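# Drop the towel in the pedal bin, lid closed

## Task

Get the towel inside the pedal bin, then leave the bin with its lid closed over it.

## Robot and tools

Robot: two arms, left_arm and right_arm, each with a parallel gripper, facing a table with a pedal bin and a towel. A camera stand is fixed to the floor behind them. The left_arm base sits near (-0.012, +0.346, 0) m and the right_arm base near (-0.036, -0.346, +0.020) m, both turned slightly (quat_wxyz +1.000, 0, 0, -0.018). Arm names are not image sides.

Frames: absolute positions in results use the scene frame. Its origin is at table-top height midway between the nominal bases; +x points out over the table, +z up, and left_arm is on the +y side. Offsets you command are measured instead along the axes of that arm's own Hand target. In the gripper frame the fingers point along +z and close along y. end_effector_position (metres) is the spot between the finger pads, just under 1 cm behind the tips; end_effector_quat_wxyz is its orientation. Printed poses can be off by a few centimetres, worse at long reach.

execute_actions(actions, cameras): actions is a list of actions; each action is a table of 1 to 15 rows, each row one control step of 1/30 s. If fewer than 15 rows are given, the last row is repeated until step 15. Every row has 14 numbers in [-1, 1], always for both arms: left_arm dx, dy, dz, rx, ry, rz, opening, then right_arm in the same order. The six pose numbers are an offset, not a pose: each row is counted from the Hand target as it stood when that action began, not from the row before, and a repeated offset moves the hand again in the next action. Scale: 1.0 equals 0.6 m of travel or 180 degrees; rx, ry, rz form one rotation vector. The opening is absolute: +1 fully open (pads about 87 mm apart), +0.5 about 59 to 75 mm, 0 about 31 to 49 mm, -0.5 about 8 to 21 mm, -1 closed. To leave an arm alone, give zeros for its six pose numbers and repeat its current opening; a 0 opening is itself a command. cameras lists camera names, ["all"] or []; images come back only when asked for or when actions is empty.

move(target, speed, blend, opening_speed, blocking, cameras): drives each gripper in a straight line. target is one 14-number row as above, or a list of up to 15 such rows; every row is an offset from the same starting Hand targets, not from the previous row. speed is the top path speed in m/s, 0.002 to 2.9 (default 0.25), with turning capped at twice that in rad/s; one value or one per target. blend (metres, one value or one per target) rounds corners of a list; 0 stops at each point. opening_speed (0.2 or more, per second on the -1 to +1 scale) makes finger changes gradual. Openings in later rows apply only once everything has come to rest there. blocking=false returns after about 0.5 s while the motion continues. A whole move is capped at 10 s. Paths do not avoid obstacles or the other arm, and the hand can lag, stray or overshoot when fast. Do not route a path close past an arm's own base; go round it. The result adds a move: line such as done (within 10 mm and 2 degrees), off_target, moving, held or fault, plus limits such as paced (pose clipped) or held (steps withheld by a check).

wait(seconds): 0 to 3600; lets the scene run with no new command, and returns early if a running move ends. stop(): brakes a running move. zoom_image(camera, region): enlarges a pixel box [x0, y0, x1, y1], at most 504 by 504, from the latest image of cam_high, cam_low, cam_left_wrist or cam_right_wrist (each 896x504). finished_scene(scene): ends the scene, given its number as an integer from 1 to 3; call it only when the towel is in the bin and the lid is closed, and call nothing else after it in that reply.

Result lines: Hand target is the last commanded pose per arm (after clipping), the origin for that arm's next offsets. The gripper often rests short of it; sending an all-zero action re-requests it, otherwise send the remaining distance. grip_measured reads the finger motor on the opening scale; to hold something, command roughly 0.04 below the reading at first contact. Joint positions list waist, shoulder, elbow, wrist pitch, wrist yaw, wrist roll, then gripper (0 closed to 1 open). Joint velocities may be shown as within noise. Joint torques are rough, offset and noisy; numbers 1 to 3 wrap at ±28 N m. Tool commands shows current gripper commands. MOTOR HOT appears at 75 °C; at 90 °C an OVER-TEMPERATURE FAULT folds that arm and it stops working; at 100 °C it collapses. Holding loads, stretching out or pushing against things heats motors.

Motion notes: each step the commanded orientation is limited to within 40 degrees of the measured one. Friction and gravity can leave the hand low, short or tilted, and small moves may go astray, so check pose and tilt after each move. Joint ranges (rad): waist -2.618 to 3.054, shoulder 0.000 to 3.142, elbow 0.000 to 3.142 (straight at 2.901), wrist pitch -1.571 to 1.571, wrist yaw -1.571 to 1.571, wrist roll -2.094 to 2.094.

Avoid: dropping the towel or letting it or anything else leave the table (that fails the task); releasing things while they move; fast impacts or hard pressing on the bin, lid or table; any contact between the two arms or grippers, including closing one gripper on the other's fingers. An arm blocked by something keeps pushing; end it by commanding the target back beyond where the gripper is. Slow, smooth moves are safer.

Each tool is called after ">>>" in YAML: its name, and indented under it one key for each argument.

## Session

>>> execute_actions:
  actions: []

Scene clock: 0.00 s.
left_arm: end_effector_position=(+0.2889, +0.3023, +0.3440) grip_measured=+1.000 end_effector_quat_wxyz=(+0.551, -0.006, +0.827, +0.111) | right_arm: end_effector_position=(+0.2109, -0.3791, +0.2684) grip_measured=+1.000 end_effector_quat_wxyz=(+0.433, +0.195, +0.866, +0.159)
Joint positions: left_arm=[-0.439 1.088 1.404 -0.788 -0.625 -0.099 1] | right_arm=[-0.48 0.922 1.104 -0.904 -0.515 0.163 1]
Joint velocities: within noise
Joint torques (N m): no reading
Heat: left arm: 28 °C; right arm: 28 °C.
Hand target: left_arm +0.2887, +0.3024, +0.3480; +0.555, -0.008, +0.825, +0.109 | right_arm +0.2127, -0.3800, +0.2744; +0.442, +0.191, +0.863, +0.156
Tool commands: left_gripper/opening=+1.0 right_gripper/opening=+1.0

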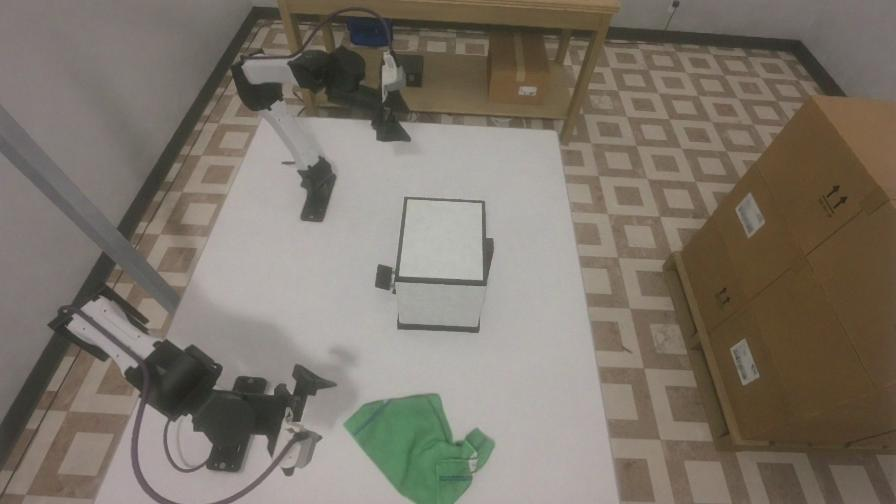

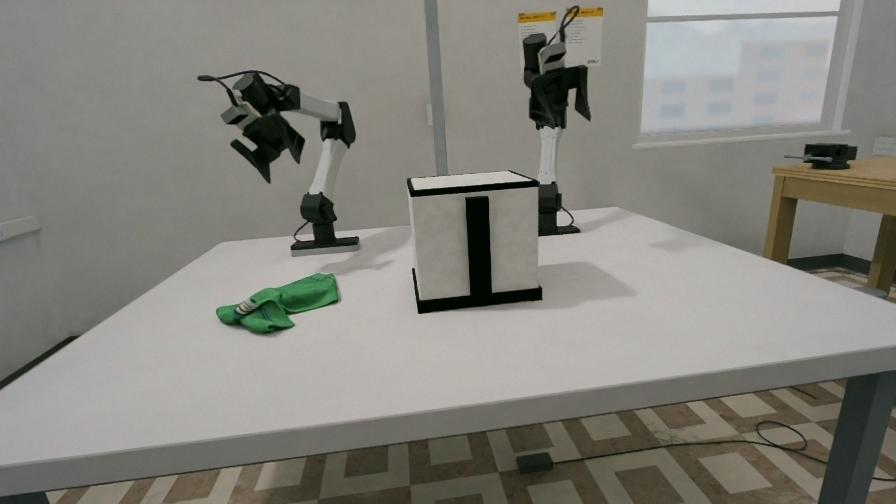

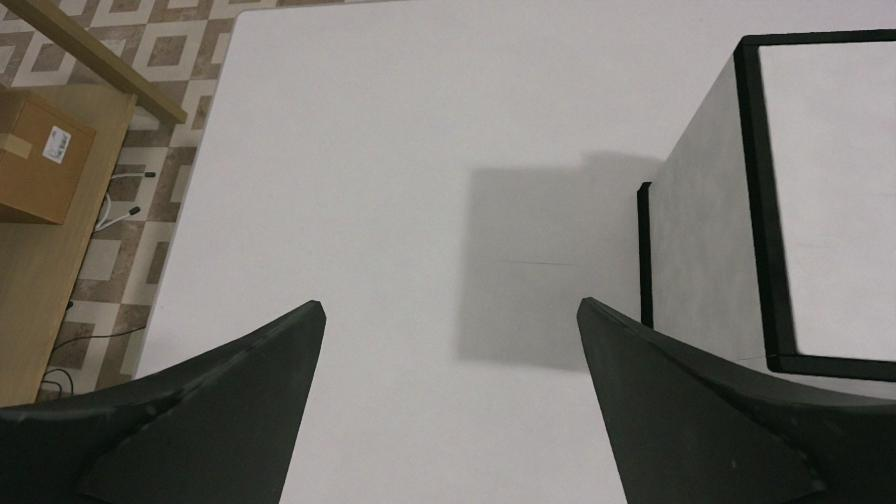

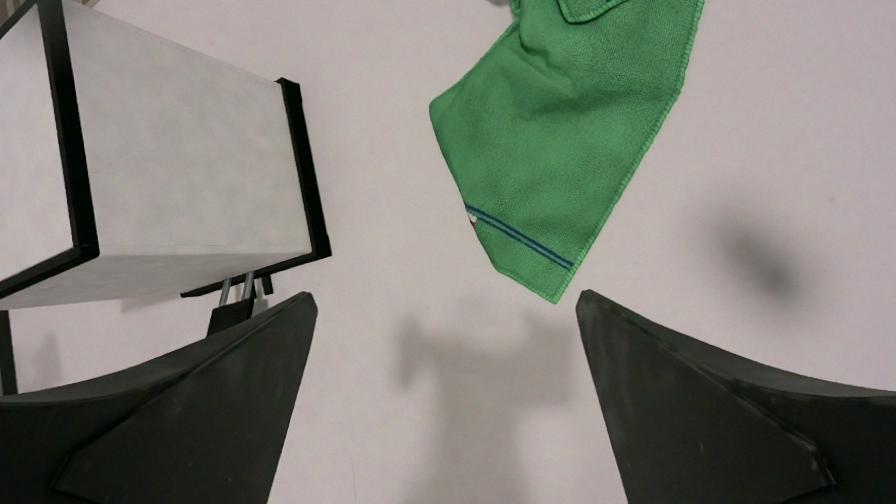

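>>> zoom_image:
  camera: "cam_high"
  region: [340, 180, 520, 340]

>>> zoom_image:
  camera: "cam_high"
  region: [320, 370, 520, 504]

>>> zoom_image:
  camera: "cam_right_wrist"
  region: [150, 200, 350, 400]

Scaled by 2.800 from the camera's image (finer frame: 1280x720).

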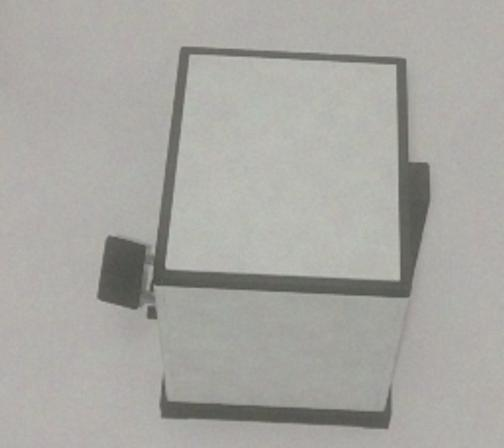

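Scaled by 2.520 from the camera's image (finer frame: 1280x720).

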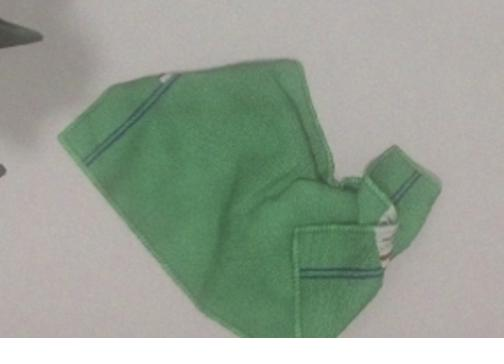

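Scaled by 2.520 from the camera's image (finer frame: 1280x720).

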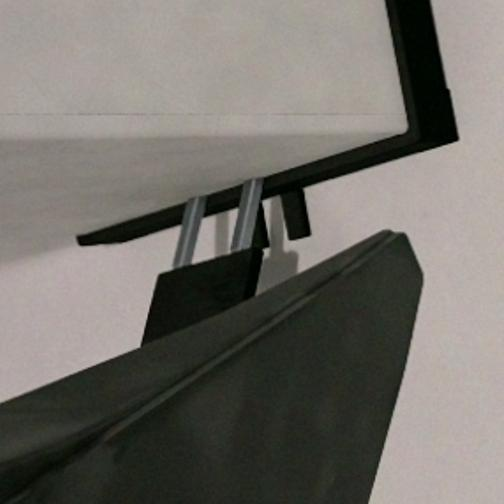

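>>> zoom_image:
  camera: "cam_low"
  region: [200, 250, 360, 350]

>>> zoom_image:
  camera: "cam_right_wrist"
  region: [420, 0, 720, 300]

>>> zoom_image:
  camera: "cam_low"
  region: [390, 150, 560, 320]

Scaled by 3.150 from the camera's image (finer frame: 1280x720).

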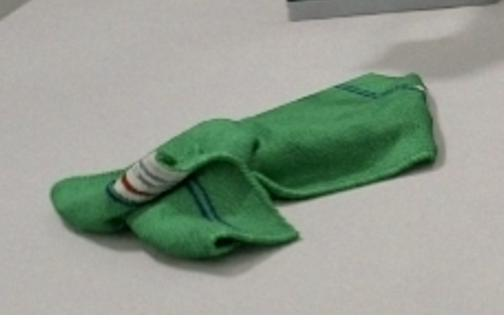

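Scaled by 1.680 from the camera's image (finer frame: 1280x720).

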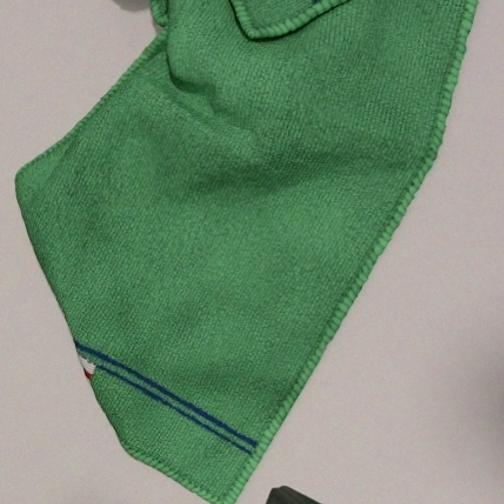

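Scaled by 2.965 from the camera's image (finer frame: 1280x720).

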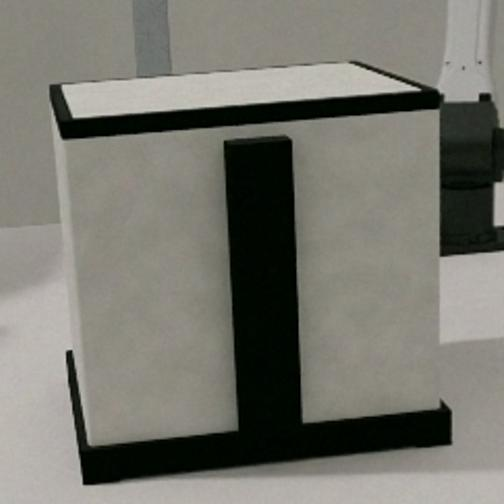

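>>> move:
  target:
    - [0.228,-0.295,-0.1275,0.2,0.062,0.09,-1,0.0084,-0.0228,0.2012,0.0488,0.1044,-0.0594,1]
    - [0.3342,-0.4962,-0.0302,0.2965,0.0916,0.1344,-1,0.0168,-0.0456,0.4024,0.0975,0.2088,-0.1188,1]
  blend: [0.05,0]
  speed: 0.3
  cameras: ["all"]

Scene clock: 27.90 s.
left_arm: end_effector_position=(+0.2277, +0.0374, +0.1132) grip_measured=-0.999 end_effector_quat_wxyz=(+0.338, +0.389, +0.843, -0.153) | right_arm: end_effector_position=(+0.3957, -0.3751, +0.1157) grip_measured=+1.000 end_effector_quat_wxyz=(+0.126, +0.041, +0.991, +0.001)
Joint positions: left_arm=[-0.889 1.506 1.049 -0.356 -0.046 -0.042 0] | right_arm=[-0.039 2.123 1.922 -1.117 -0.01 0.01 1]
Joint torques (N m): left_arm=[0.75 -4.52 8.99 2.04 0.06 0.13] | right_arm=[0.69 -9.06 7.64 0.72 0.2 -0.26]
Heat: left arm: 30 °C; right arm: 31 °C.
Hand target: left_arm +0.2347, +0.0300, +0.1198; +0.347, +0.391, +0.837, -0.162 | right_arm +0.4005, -0.3749, +0.1199; +0.130, +0.035, +0.991, -0.004
Off the commanded pose: left_arm 0.012 m, 2 deg | right_arm 0.006 m, 1 deg.
move: off_target (left_arm)
cam_left_wrist: T_world_to_cam=[[-0.77301, -0.63415, -0.01766, 0.20433], [-0.63212, 0.76757, 0.10612, 0.12414], [-0.05374, 0.09319, -0.9942, 0.26482]] pos_world=[0.25065, 0.00961, 0.25371]
cam_right_wrist: T_world_to_cam=[[-0.08432, -0.99626, -0.01885, -0.33686], [-0.81327, 0.05787, 0.579, 0.29565], [-0.57575, 0.06415, -0.81511, 0.49146]] pos_world=[0.495, -0.38424, 0.22306]

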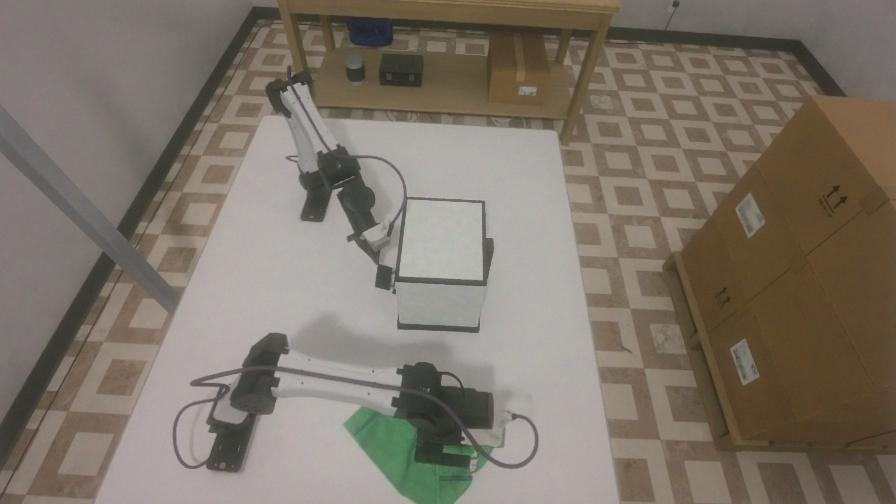

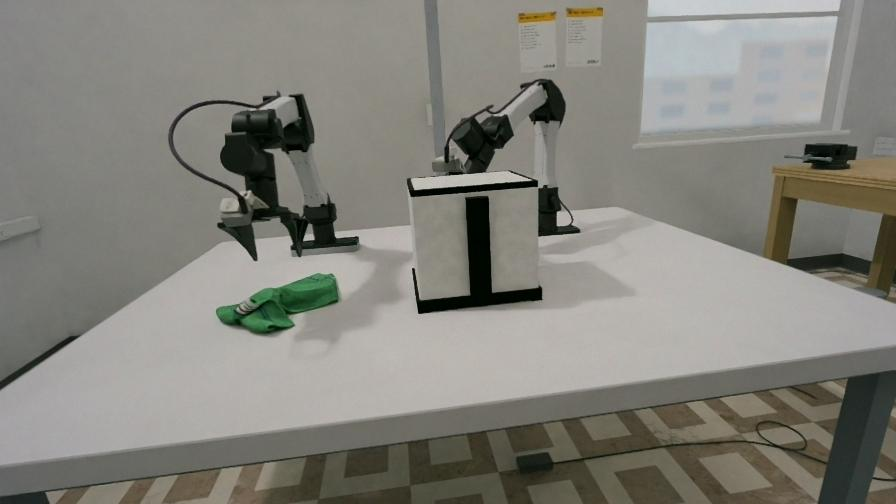

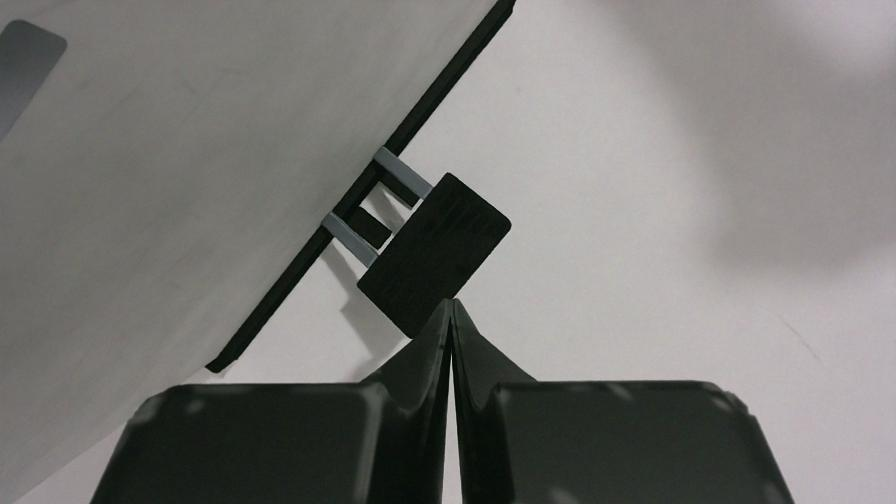

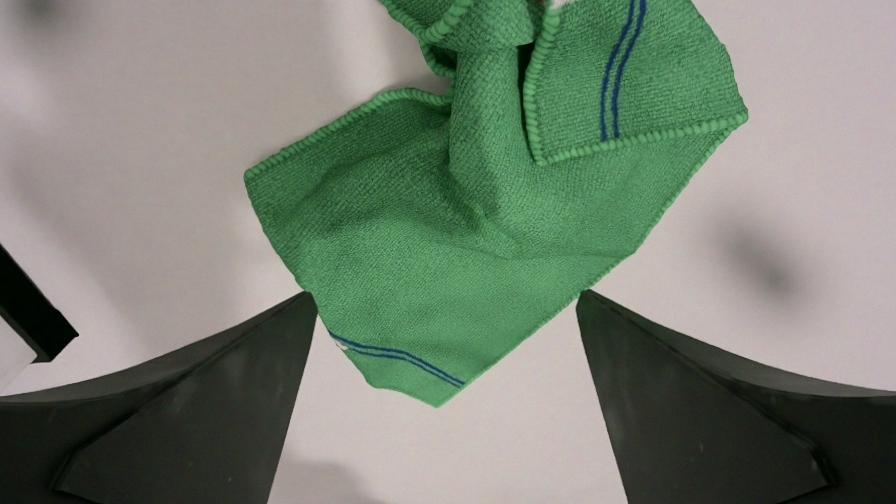

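>>> move:
  target: [0.0605,0.0089,0.0834,0,0,0,-1,0.0085,-0.0283,0.1372,0,0,0,0.7]
  speed: 0.12
  cameras: ["all"]

Scene clock: 35.10 s.
left_arm: end_effector_position=(+0.2457, +0.0231, +0.0690) grip_measured=-0.999 end_effector_quat_wxyz=(+0.355, +0.386, +0.836, -0.163) | right_arm: end_effector_position=(+0.4136, -0.3893, +0.0437) grip_measured=+0.700 end_effector_quat_wxyz=(+0.128, +0.035, +0.991, -0.003)
Joint positions: left_arm=[-0.87 1.621 0.952 -0.1 -0.032 -0.028 0] | right_arm=[-0.064 2.224 1.796 -0.885 -0.01 -0.026 0.85]
Joint torques (N m): left_arm=[0.64 -4.96 5.18 2.09 0.06 0.14] | right_arm=[-0.34 -9.76 4.86 0.97 0.1 -0.26]
Heat: left arm: 31 °C; right arm: 32 °C.
Hand target: left_arm +0.2451, +0.0260, +0.0588; +0.347, +0.391, +0.837, -0.162 | right_arm +0.4156, -0.3929, +0.0389; +0.130, +0.034, +0.991, -0.004
Off the commanded pose: left_arm 0.011 m, 1 deg | right_arm 0.006 m, 0 deg.
move: off_target (left_arm)
cam_left_wrist: T_world_to_cam=[[-0.7731, -0.63407, -0.01639, 0.20838], [-0.63368, 0.77099, 0.06336, 0.15458], [-0.02753, 0.05937, -0.99786, 0.21778]] pos_world=[0.26505, 0.00002, 0.21093]
cam_right_wrist: T_world_to_cam=[[-0.07403, -0.99721, -0.00963, -0.35591], [-0.81667, 0.05508, 0.57447, 0.35324], [-0.57234, 0.05039, -0.81847, 0.4374]] pos_world=[0.51247, -0.39642, 0.15165]

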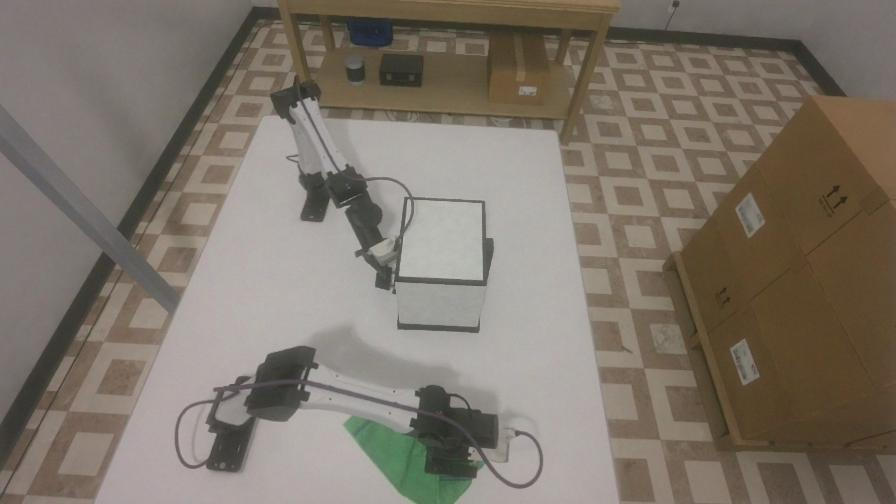

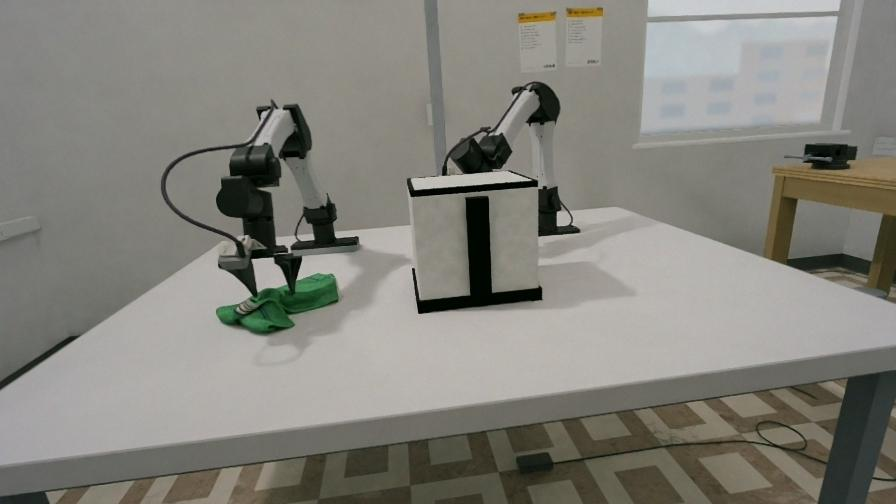

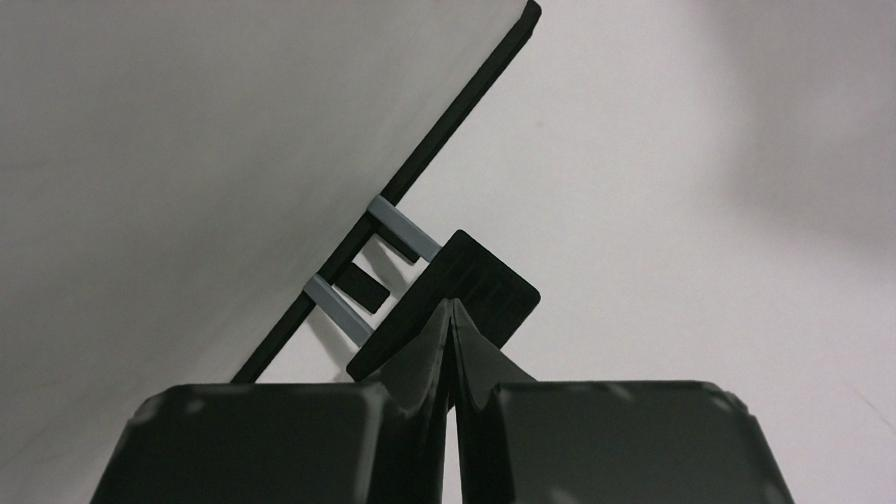

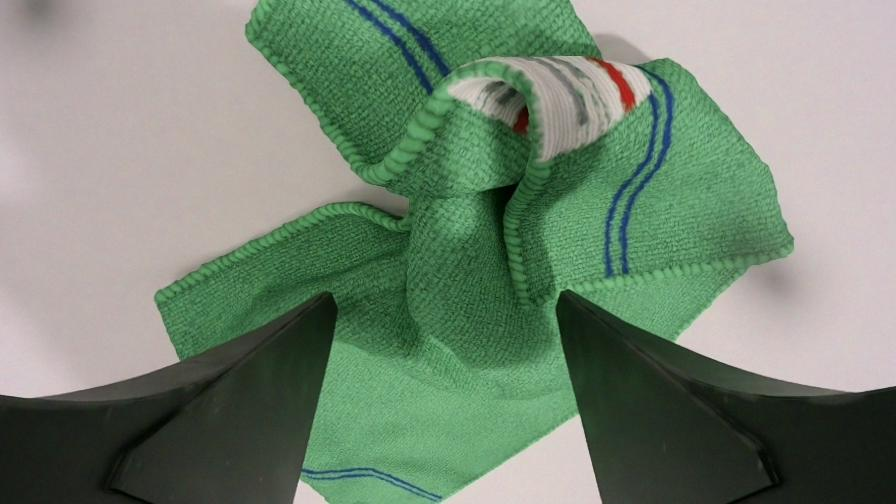

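>>> move:
  target: [0.0378,-0.0078,0.0068,0,0,0,-1,-0.0135,-0.001,0.043,0,0,0,0.6]
  speed: 0.06
  cameras: ["all"]

>>> zoom_image:
  camera: "cam_low"
  region: [200, 220, 360, 350]

>>> zoom_image:
  camera: "cam_high"
  region: [340, 180, 520, 340]

Scene clock: 40.37 s.
left_arm: end_effector_position=(+0.2500, +0.0176, +0.0643) grip_measured=-0.999 end_effector_quat_wxyz=(+0.387, +0.379, +0.821, -0.179) | right_arm: end_effector_position=(+0.4219, -0.3897, +0.0192) grip_measured=+0.600 end_effector_quat_wxyz=(+0.123, +0.035, +0.992, -0.001)
Joint positions: left_arm=[-0.87 1.621 0.875 0.056 -0.032 -0.027 0] | right_arm=[-0.064 2.293 1.813 -0.845 -0.013 -0.026 0.8]
Joint torques (N m): left_arm=[-0.84 -5.74 3.82 1.41 -0.03 0.02] | right_arm=[-0.34 -9.06 6.89 0.94 0.12 -0.26]
Heat: left arm: 31 °C; right arm: 31 °C.
Hand target: left_arm +0.2330, +0.0331, +0.0399; +0.347, +0.391, +0.837, -0.162 | right_arm +0.4301, -0.3945, +0.0162; +0.130, +0.034, +0.991, -0.004
Off the commanded pose: left_arm 0.034 m, 6 deg | right_arm 0.010 m, 1 deg.
move: off_target (left_arm)
cam_left_wrist: T_world_to_cam=[[-0.77266, -0.63464, -0.01515, 0.20795], [-0.63445, 0.7728, -0.01585, 0.16704], [0.02177, -0.00264, -0.99976, 0.20234]] pos_world=[0.26225, 0.00342, 0.20809]
cam_right_wrist: T_world_to_cam=[[-0.07352, -0.99722, -0.01246, -0.35608], [-0.81006, 0.05242, 0.58399, 0.37012], [-0.58171, 0.05303, -0.81166, 0.42695]] pos_world=[0.522, -0.39713, 0.12596]

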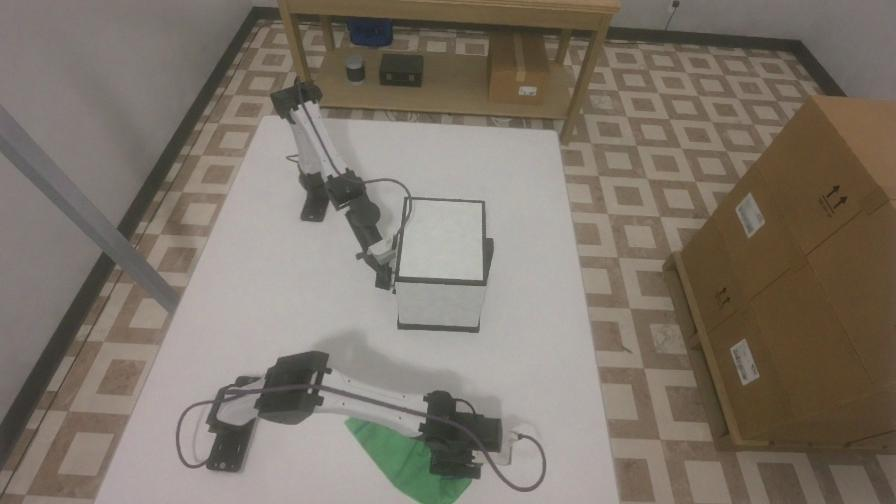

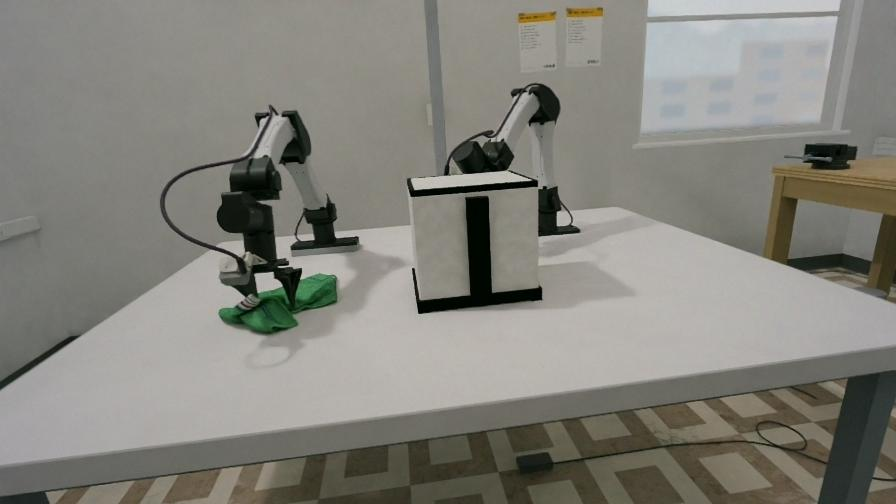

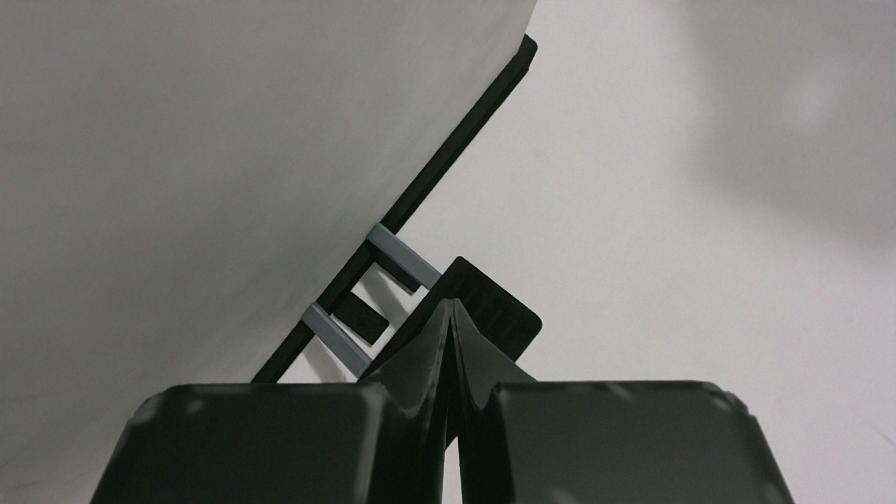

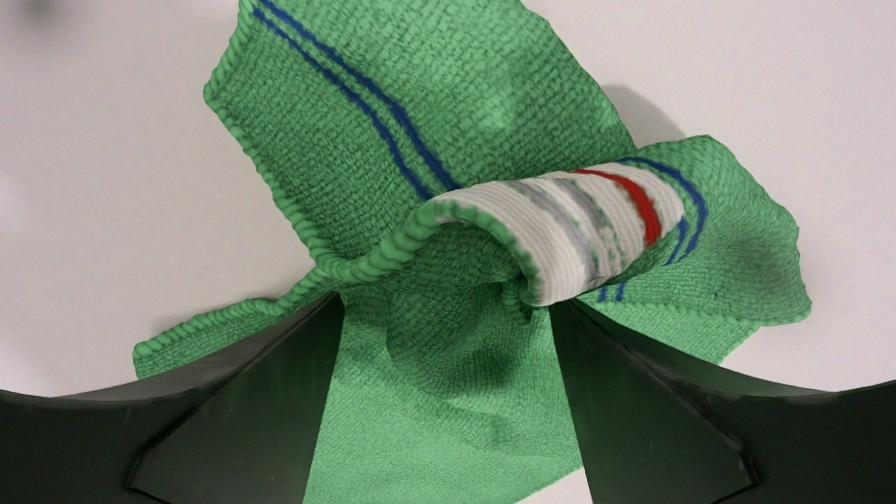

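Scaled by 3.150 from the camera's image (finer frame: 1280x720).

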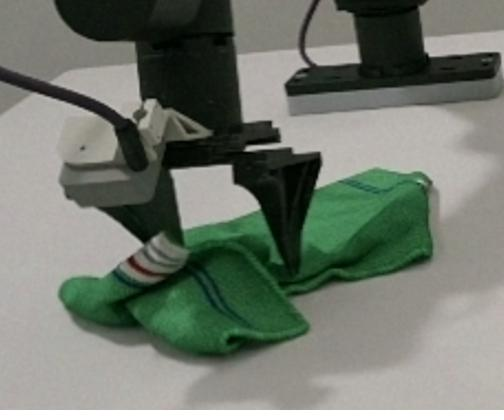

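Scaled by 2.800 from the camera's image (finer frame: 1280x720).

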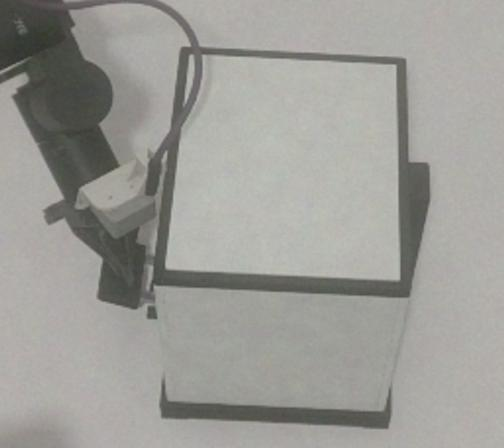

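>>> move:
  target:
    - [-0.0495,0.002,-0.0565,0,-0.0833,0,-1,0.0026,0,0.0097,0,0,0,0.6]
    - [-0.0495,0.002,-0.0565,0,-0.0833,0,-1,0.0026,0,0.0097,0,0,0,-1]
  speed: 0.06
  cameras: ["all"]

>>> zoom_image:
  camera: "cam_low"
  region: [200, 220, 360, 350]

Scene clock: 48.50 s.
left_arm: end_effector_position=(+0.2353, +0.0367, +0.0793) grip_measured=-1.000 end_effector_quat_wxyz=(+0.444, +0.364, +0.792, -0.207) | right_arm: end_effector_position=(+0.4254, -0.3921, +0.0167) grip_measured=-0.452 end_effector_quat_wxyz=(+0.128, +0.035, +0.991, -0.004)
Joint positions: left_arm=[-0.87 1.453 0.667 0.238 -0.033 -0.027 0] | right_arm=[-0.066 2.3 1.813 -0.828 -0.008 -0.029 0.274]
Joint torques (N m): left_arm=[-0.96 -6.65 5.16 2.31 -0.1 0.09] | right_arm=[-0.13 -9.09 5.94 0.96 0.07 -0.23]
Heat: left arm: 31 °C; right arm: 32 °C.
Hand target: left_arm +0.2321, +0.0362, +0.0848; +0.453, +0.366, +0.785, -0.212 | right_arm +0.4300, -0.3946, +0.0101; +0.130, +0.034, +0.991, -0.004
Off the commanded pose: left_arm 0.006 m, 1 deg | right_arm 0.008 m, 0 deg.
move: done; target 2's new opening was sent with right_arm's hand 0.011 m and 1 deg from that target
cam_left_wrist: T_world_to_cam=[[-0.77128, -0.63637, -0.01266, 0.20847], [-0.62702, 0.76306, -0.15679, 0.15291], [0.10944, -0.11299, -0.98755, 0.20021]] pos_world=[0.23476, 0.03861, 0.22433]
cam_right_wrist: T_world_to_cam=[[-0.07405, -0.99723, -0.00634, -0.35819], [-0.81603, 0.05694, 0.57519, 0.37899], [-0.57324, 0.04776, -0.81799, 0.42152]] pos_world=[0.52438, -0.39891, 0.12454]

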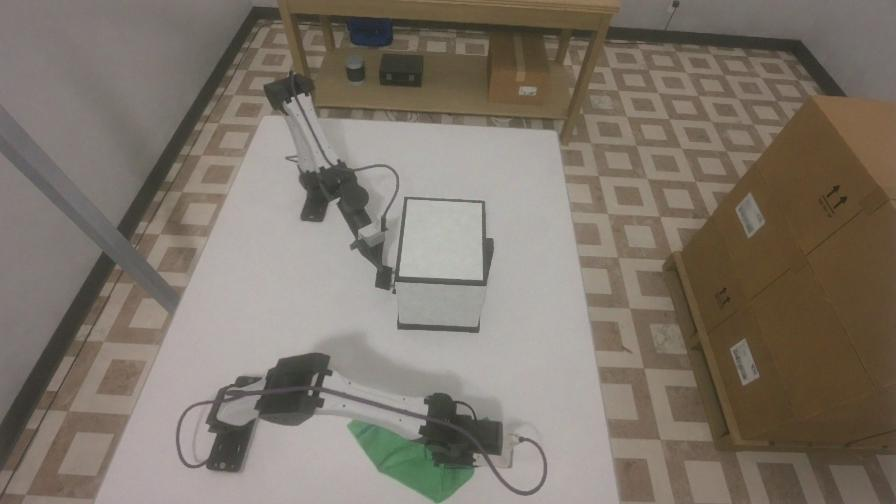

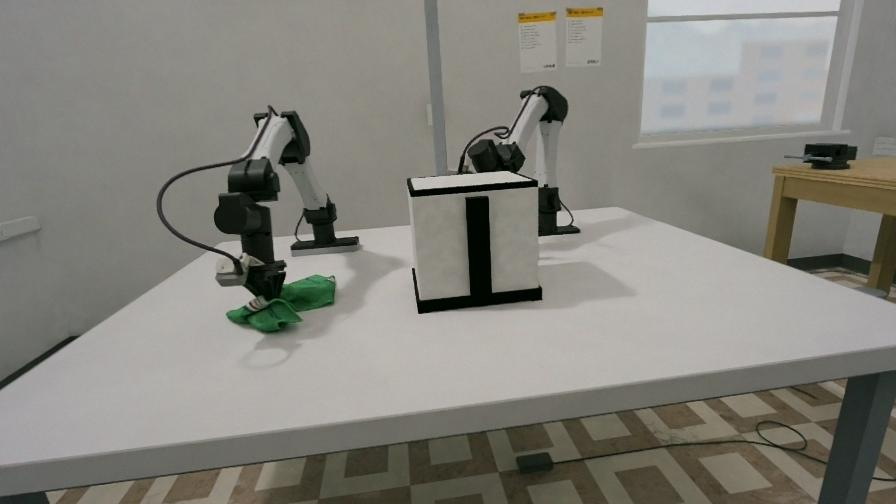

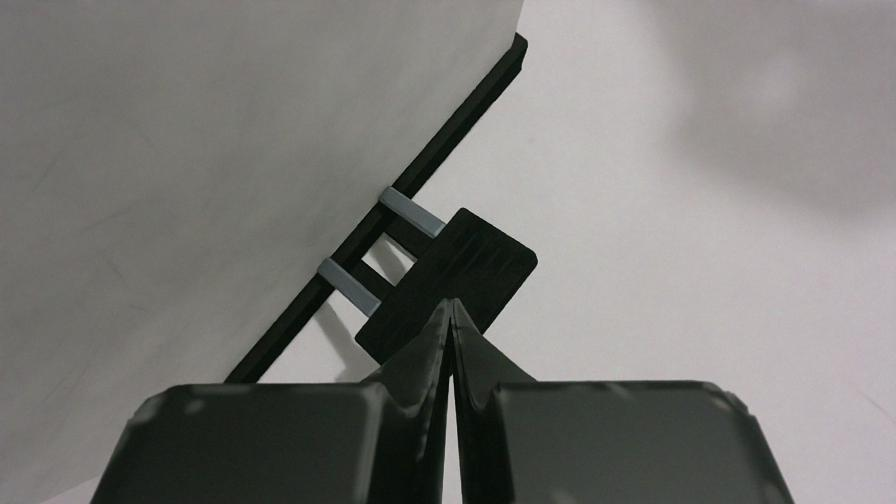

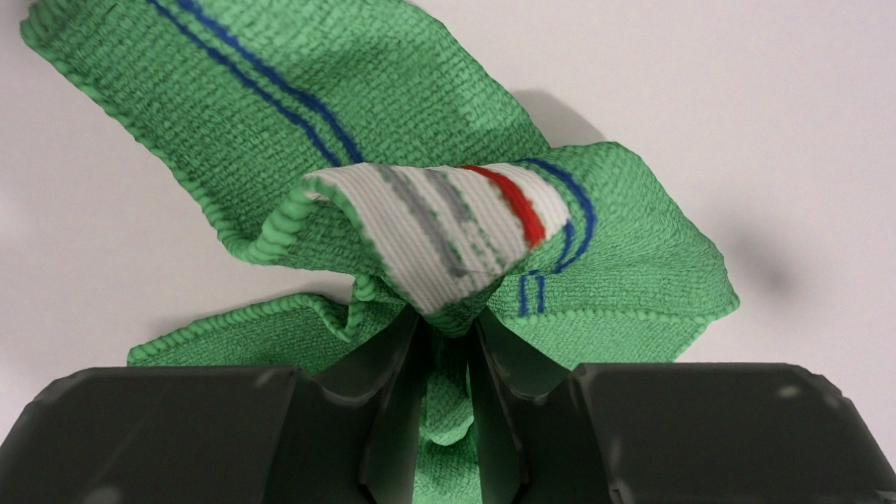

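Scaled by 3.150 from the camera's image (finer frame: 1280x720).

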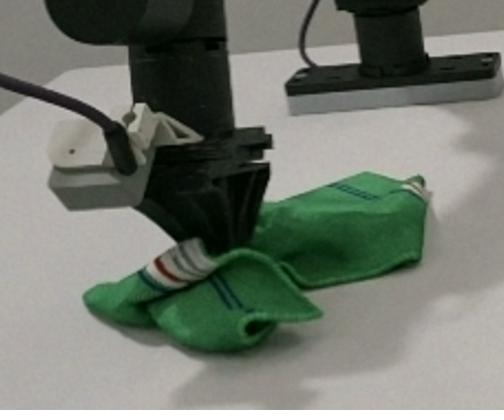

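>>> move:
  target: [0.0612,-0.003,0.0275,0,0,0,-1,-0.1172,0.0373,-0.6413,0,-0.0833,0,-1]
  speed: 0.2
  cameras: ["all"]

>>> zoom_image:
  camera: "cam_high"
  region: [340, 180, 520, 340]

Scene clock: 53.37 s.
left_arm: end_effector_position=(+0.2381, +0.0310, +0.0669) grip_measured=-1.000 end_effector_quat_wxyz=(+0.479, +0.355, +0.771, -0.225) | right_arm: end_effector_position=(+0.4008, -0.3723, +0.3780) grip_measured=-0.452 end_effector_quat_wxyz=(+0.401, +0.029, +0.915, -0.010)
Joint positions: left_arm=[-0.876 1.509 0.568 0.485 -0.038 -0.027 0] | right_arm=[-0.029 2.078 2.848 -1.515 -0.005 0.003 0.274]
Joint torques (N m): left_arm=[-1.1 -3.22 4.23 1.95 -0.13 0.05] | right_arm=[0.84 -10.29 4.9 1.76 0.2 -0.07]
Heat: left arm: 31 °C; right arm: 34 °C.
Hand target: left_arm +0.2282, +0.0381, +0.0448; +0.453, +0.366, +0.785, -0.212 | right_arm +0.4001, -0.3703, +0.4001; +0.259, +0.034, +0.965, -0.009
Off the commanded pose: left_arm 0.025 m, 4 deg | right_arm 0.022 m, 17 deg.
elbow stopped short (right arm): the move would have taken joint 3 (elbow) straighter than the controller allows.
move: off_target (left_arm, right_arm)
cam_left_wrist: T_world_to_cam=[[-0.7714, -0.63623, -0.01232, 0.2068], [-0.61438, 0.74967, -0.24603, 0.16046], [0.16577, -0.18222, -0.96918, 0.17452]] pos_world=[0.22918, 0.04308, 0.21117]
cam_right_wrist: T_world_to_cam=[[-0.06128, -0.99804, -0.01249, -0.34108], [-0.99721, 0.06069, 0.04339, 0.42497], [-0.04255, 0.01511, -0.99898, 0.54558]] pos_world=[0.42609, -0.37444, 0.52232]

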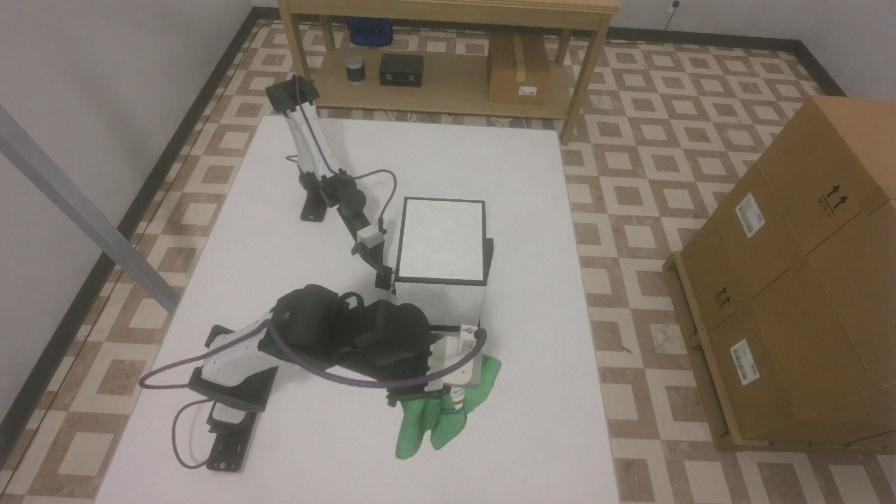

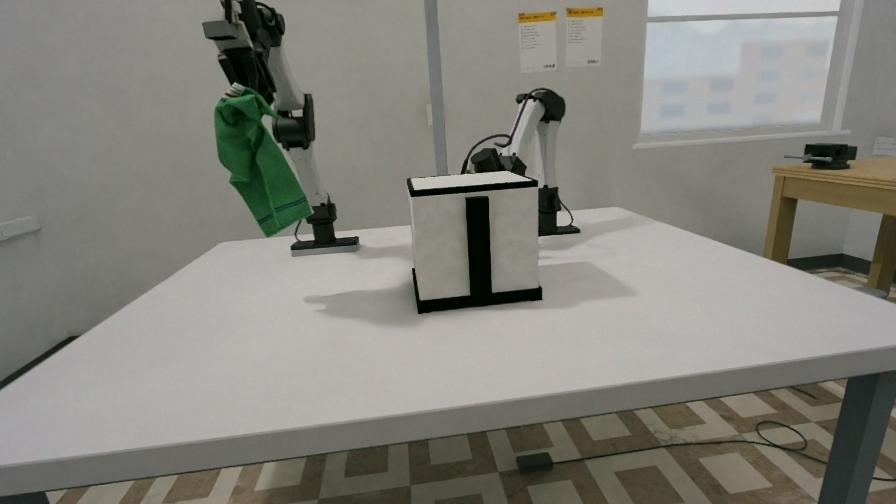

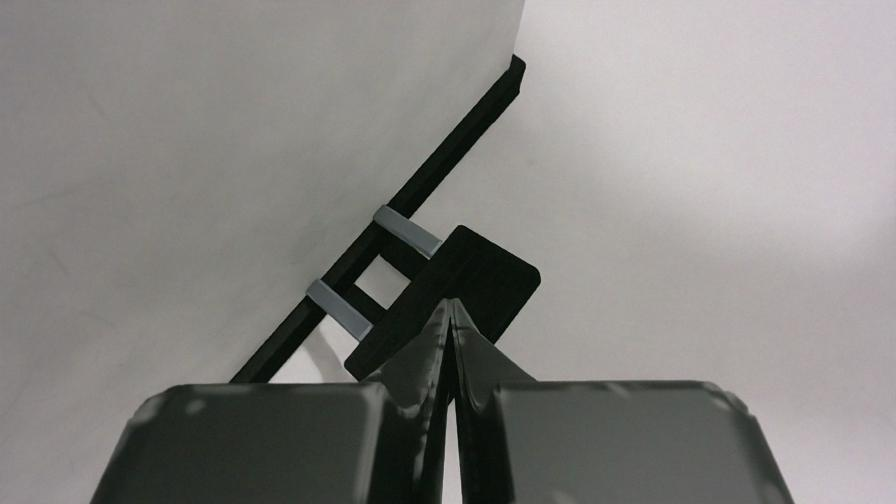

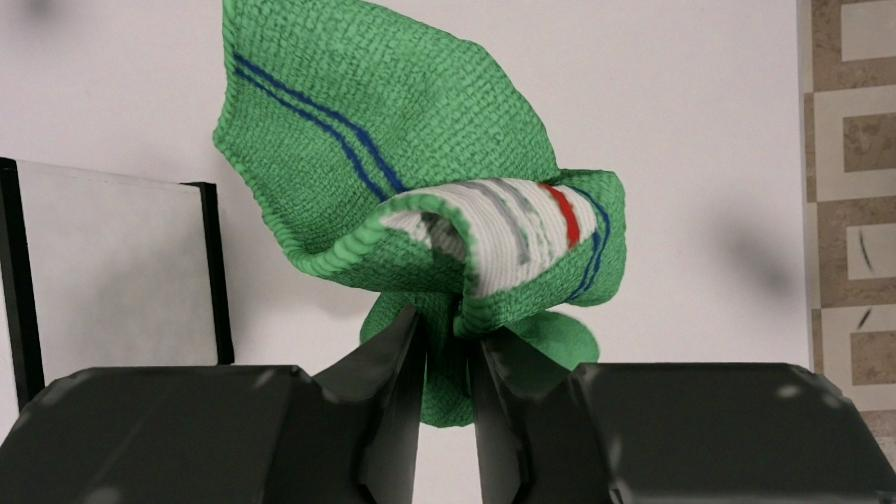

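Scaled by 2.800 from the camera's image (finer frame: 1280x720).

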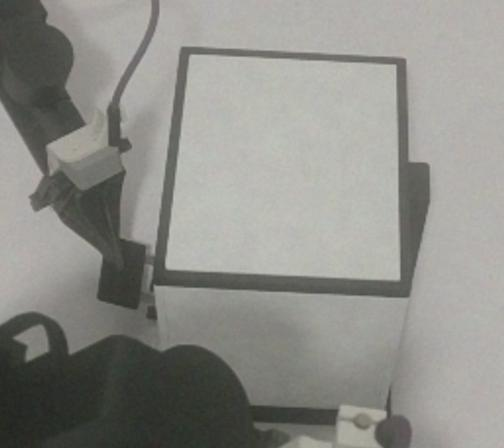

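>>> move:
  target: [0.0433,0,0.025,0,0,0,-1,0,0,0,0,0,0,-1]
  speed: 0.08
  cameras: ["cam_high","cam_low","cam_left_wrist"]

Scene clock: 58.70 s.
left_arm: end_effector_position=(+0.2473, +0.0232, +0.0601) grip_measured=-1.000 end_effector_quat_wxyz=(+0.513, +0.340, +0.752, -0.237) | right_arm: end_effector_position=(+0.4010, -0.3724, +0.3782) grip_measured=-0.452 end_effector_quat_wxyz=(+0.402, +0.030, +0.915, -0.010)
Joint positions: left_arm=[-0.876 1.603 0.521 0.713 -0.052 -0.027 0] | right_arm=[-0.029 2.078 2.848 -1.514 -0.005 0.003 0.274]
Joint torques (N m): left_arm=[-0.96 -2.56 3.07 1.3 0 0.04] | right_arm=[0.85 -10.28 4.89 1.77 0.2 -0.07]
Heat: left arm: 30 °C; right arm: 35 °C.
Hand target: left_arm +0.2281, +0.0382, +0.0147; +0.453, +0.366, +0.785, -0.212 | right_arm +0.4001, -0.3703, +0.4001; +0.259, +0.034, +0.965, -0.009
Off the commanded pose: left_arm 0.051 m, 9 deg | right_arm 0.022 m, 17 deg.
elbow stopped short (right arm): the move would have taken joint 3 (elbow) straighter than the controller allows.
move: off_target (left_arm)
cam_left_wrist: T_world_to_cam=[[-0.76228, -0.64708, -0.01463, 0.20697], [-0.60742, 0.723, -0.32909, 0.17431], [0.22352, -0.24197, -0.94419, 0.15063]] pos_world=[0.22998, 0.04435, 0.20262]

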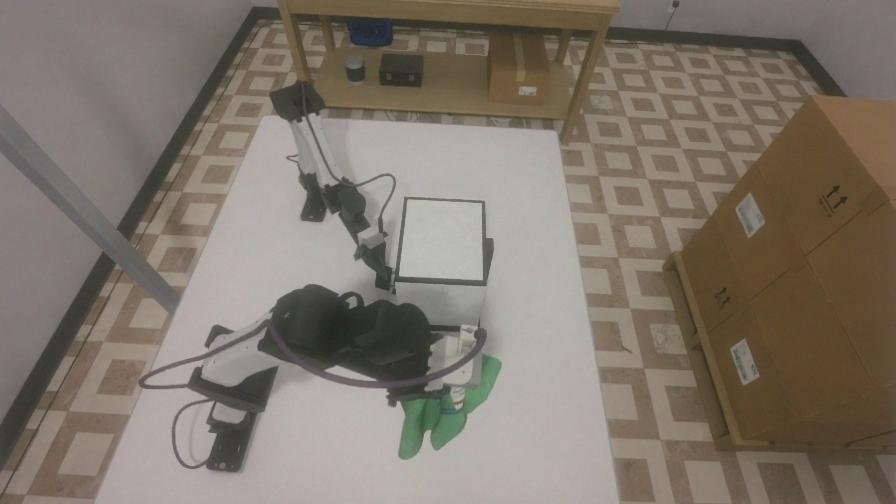

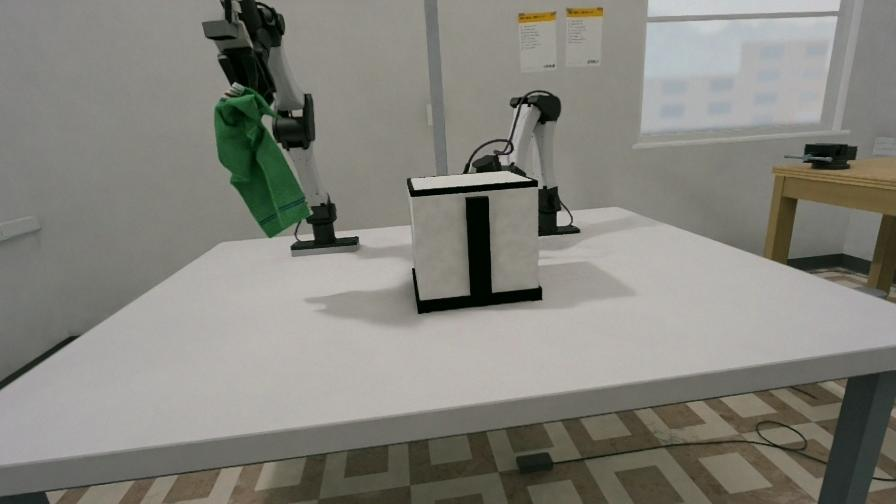

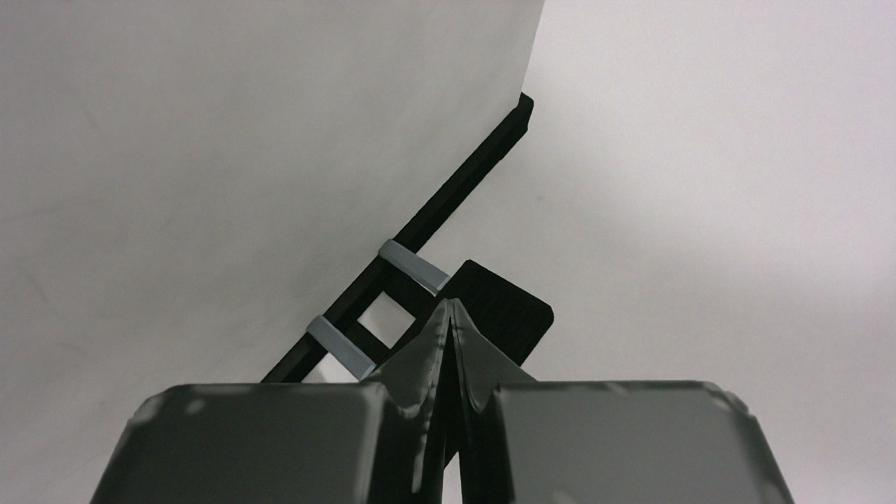

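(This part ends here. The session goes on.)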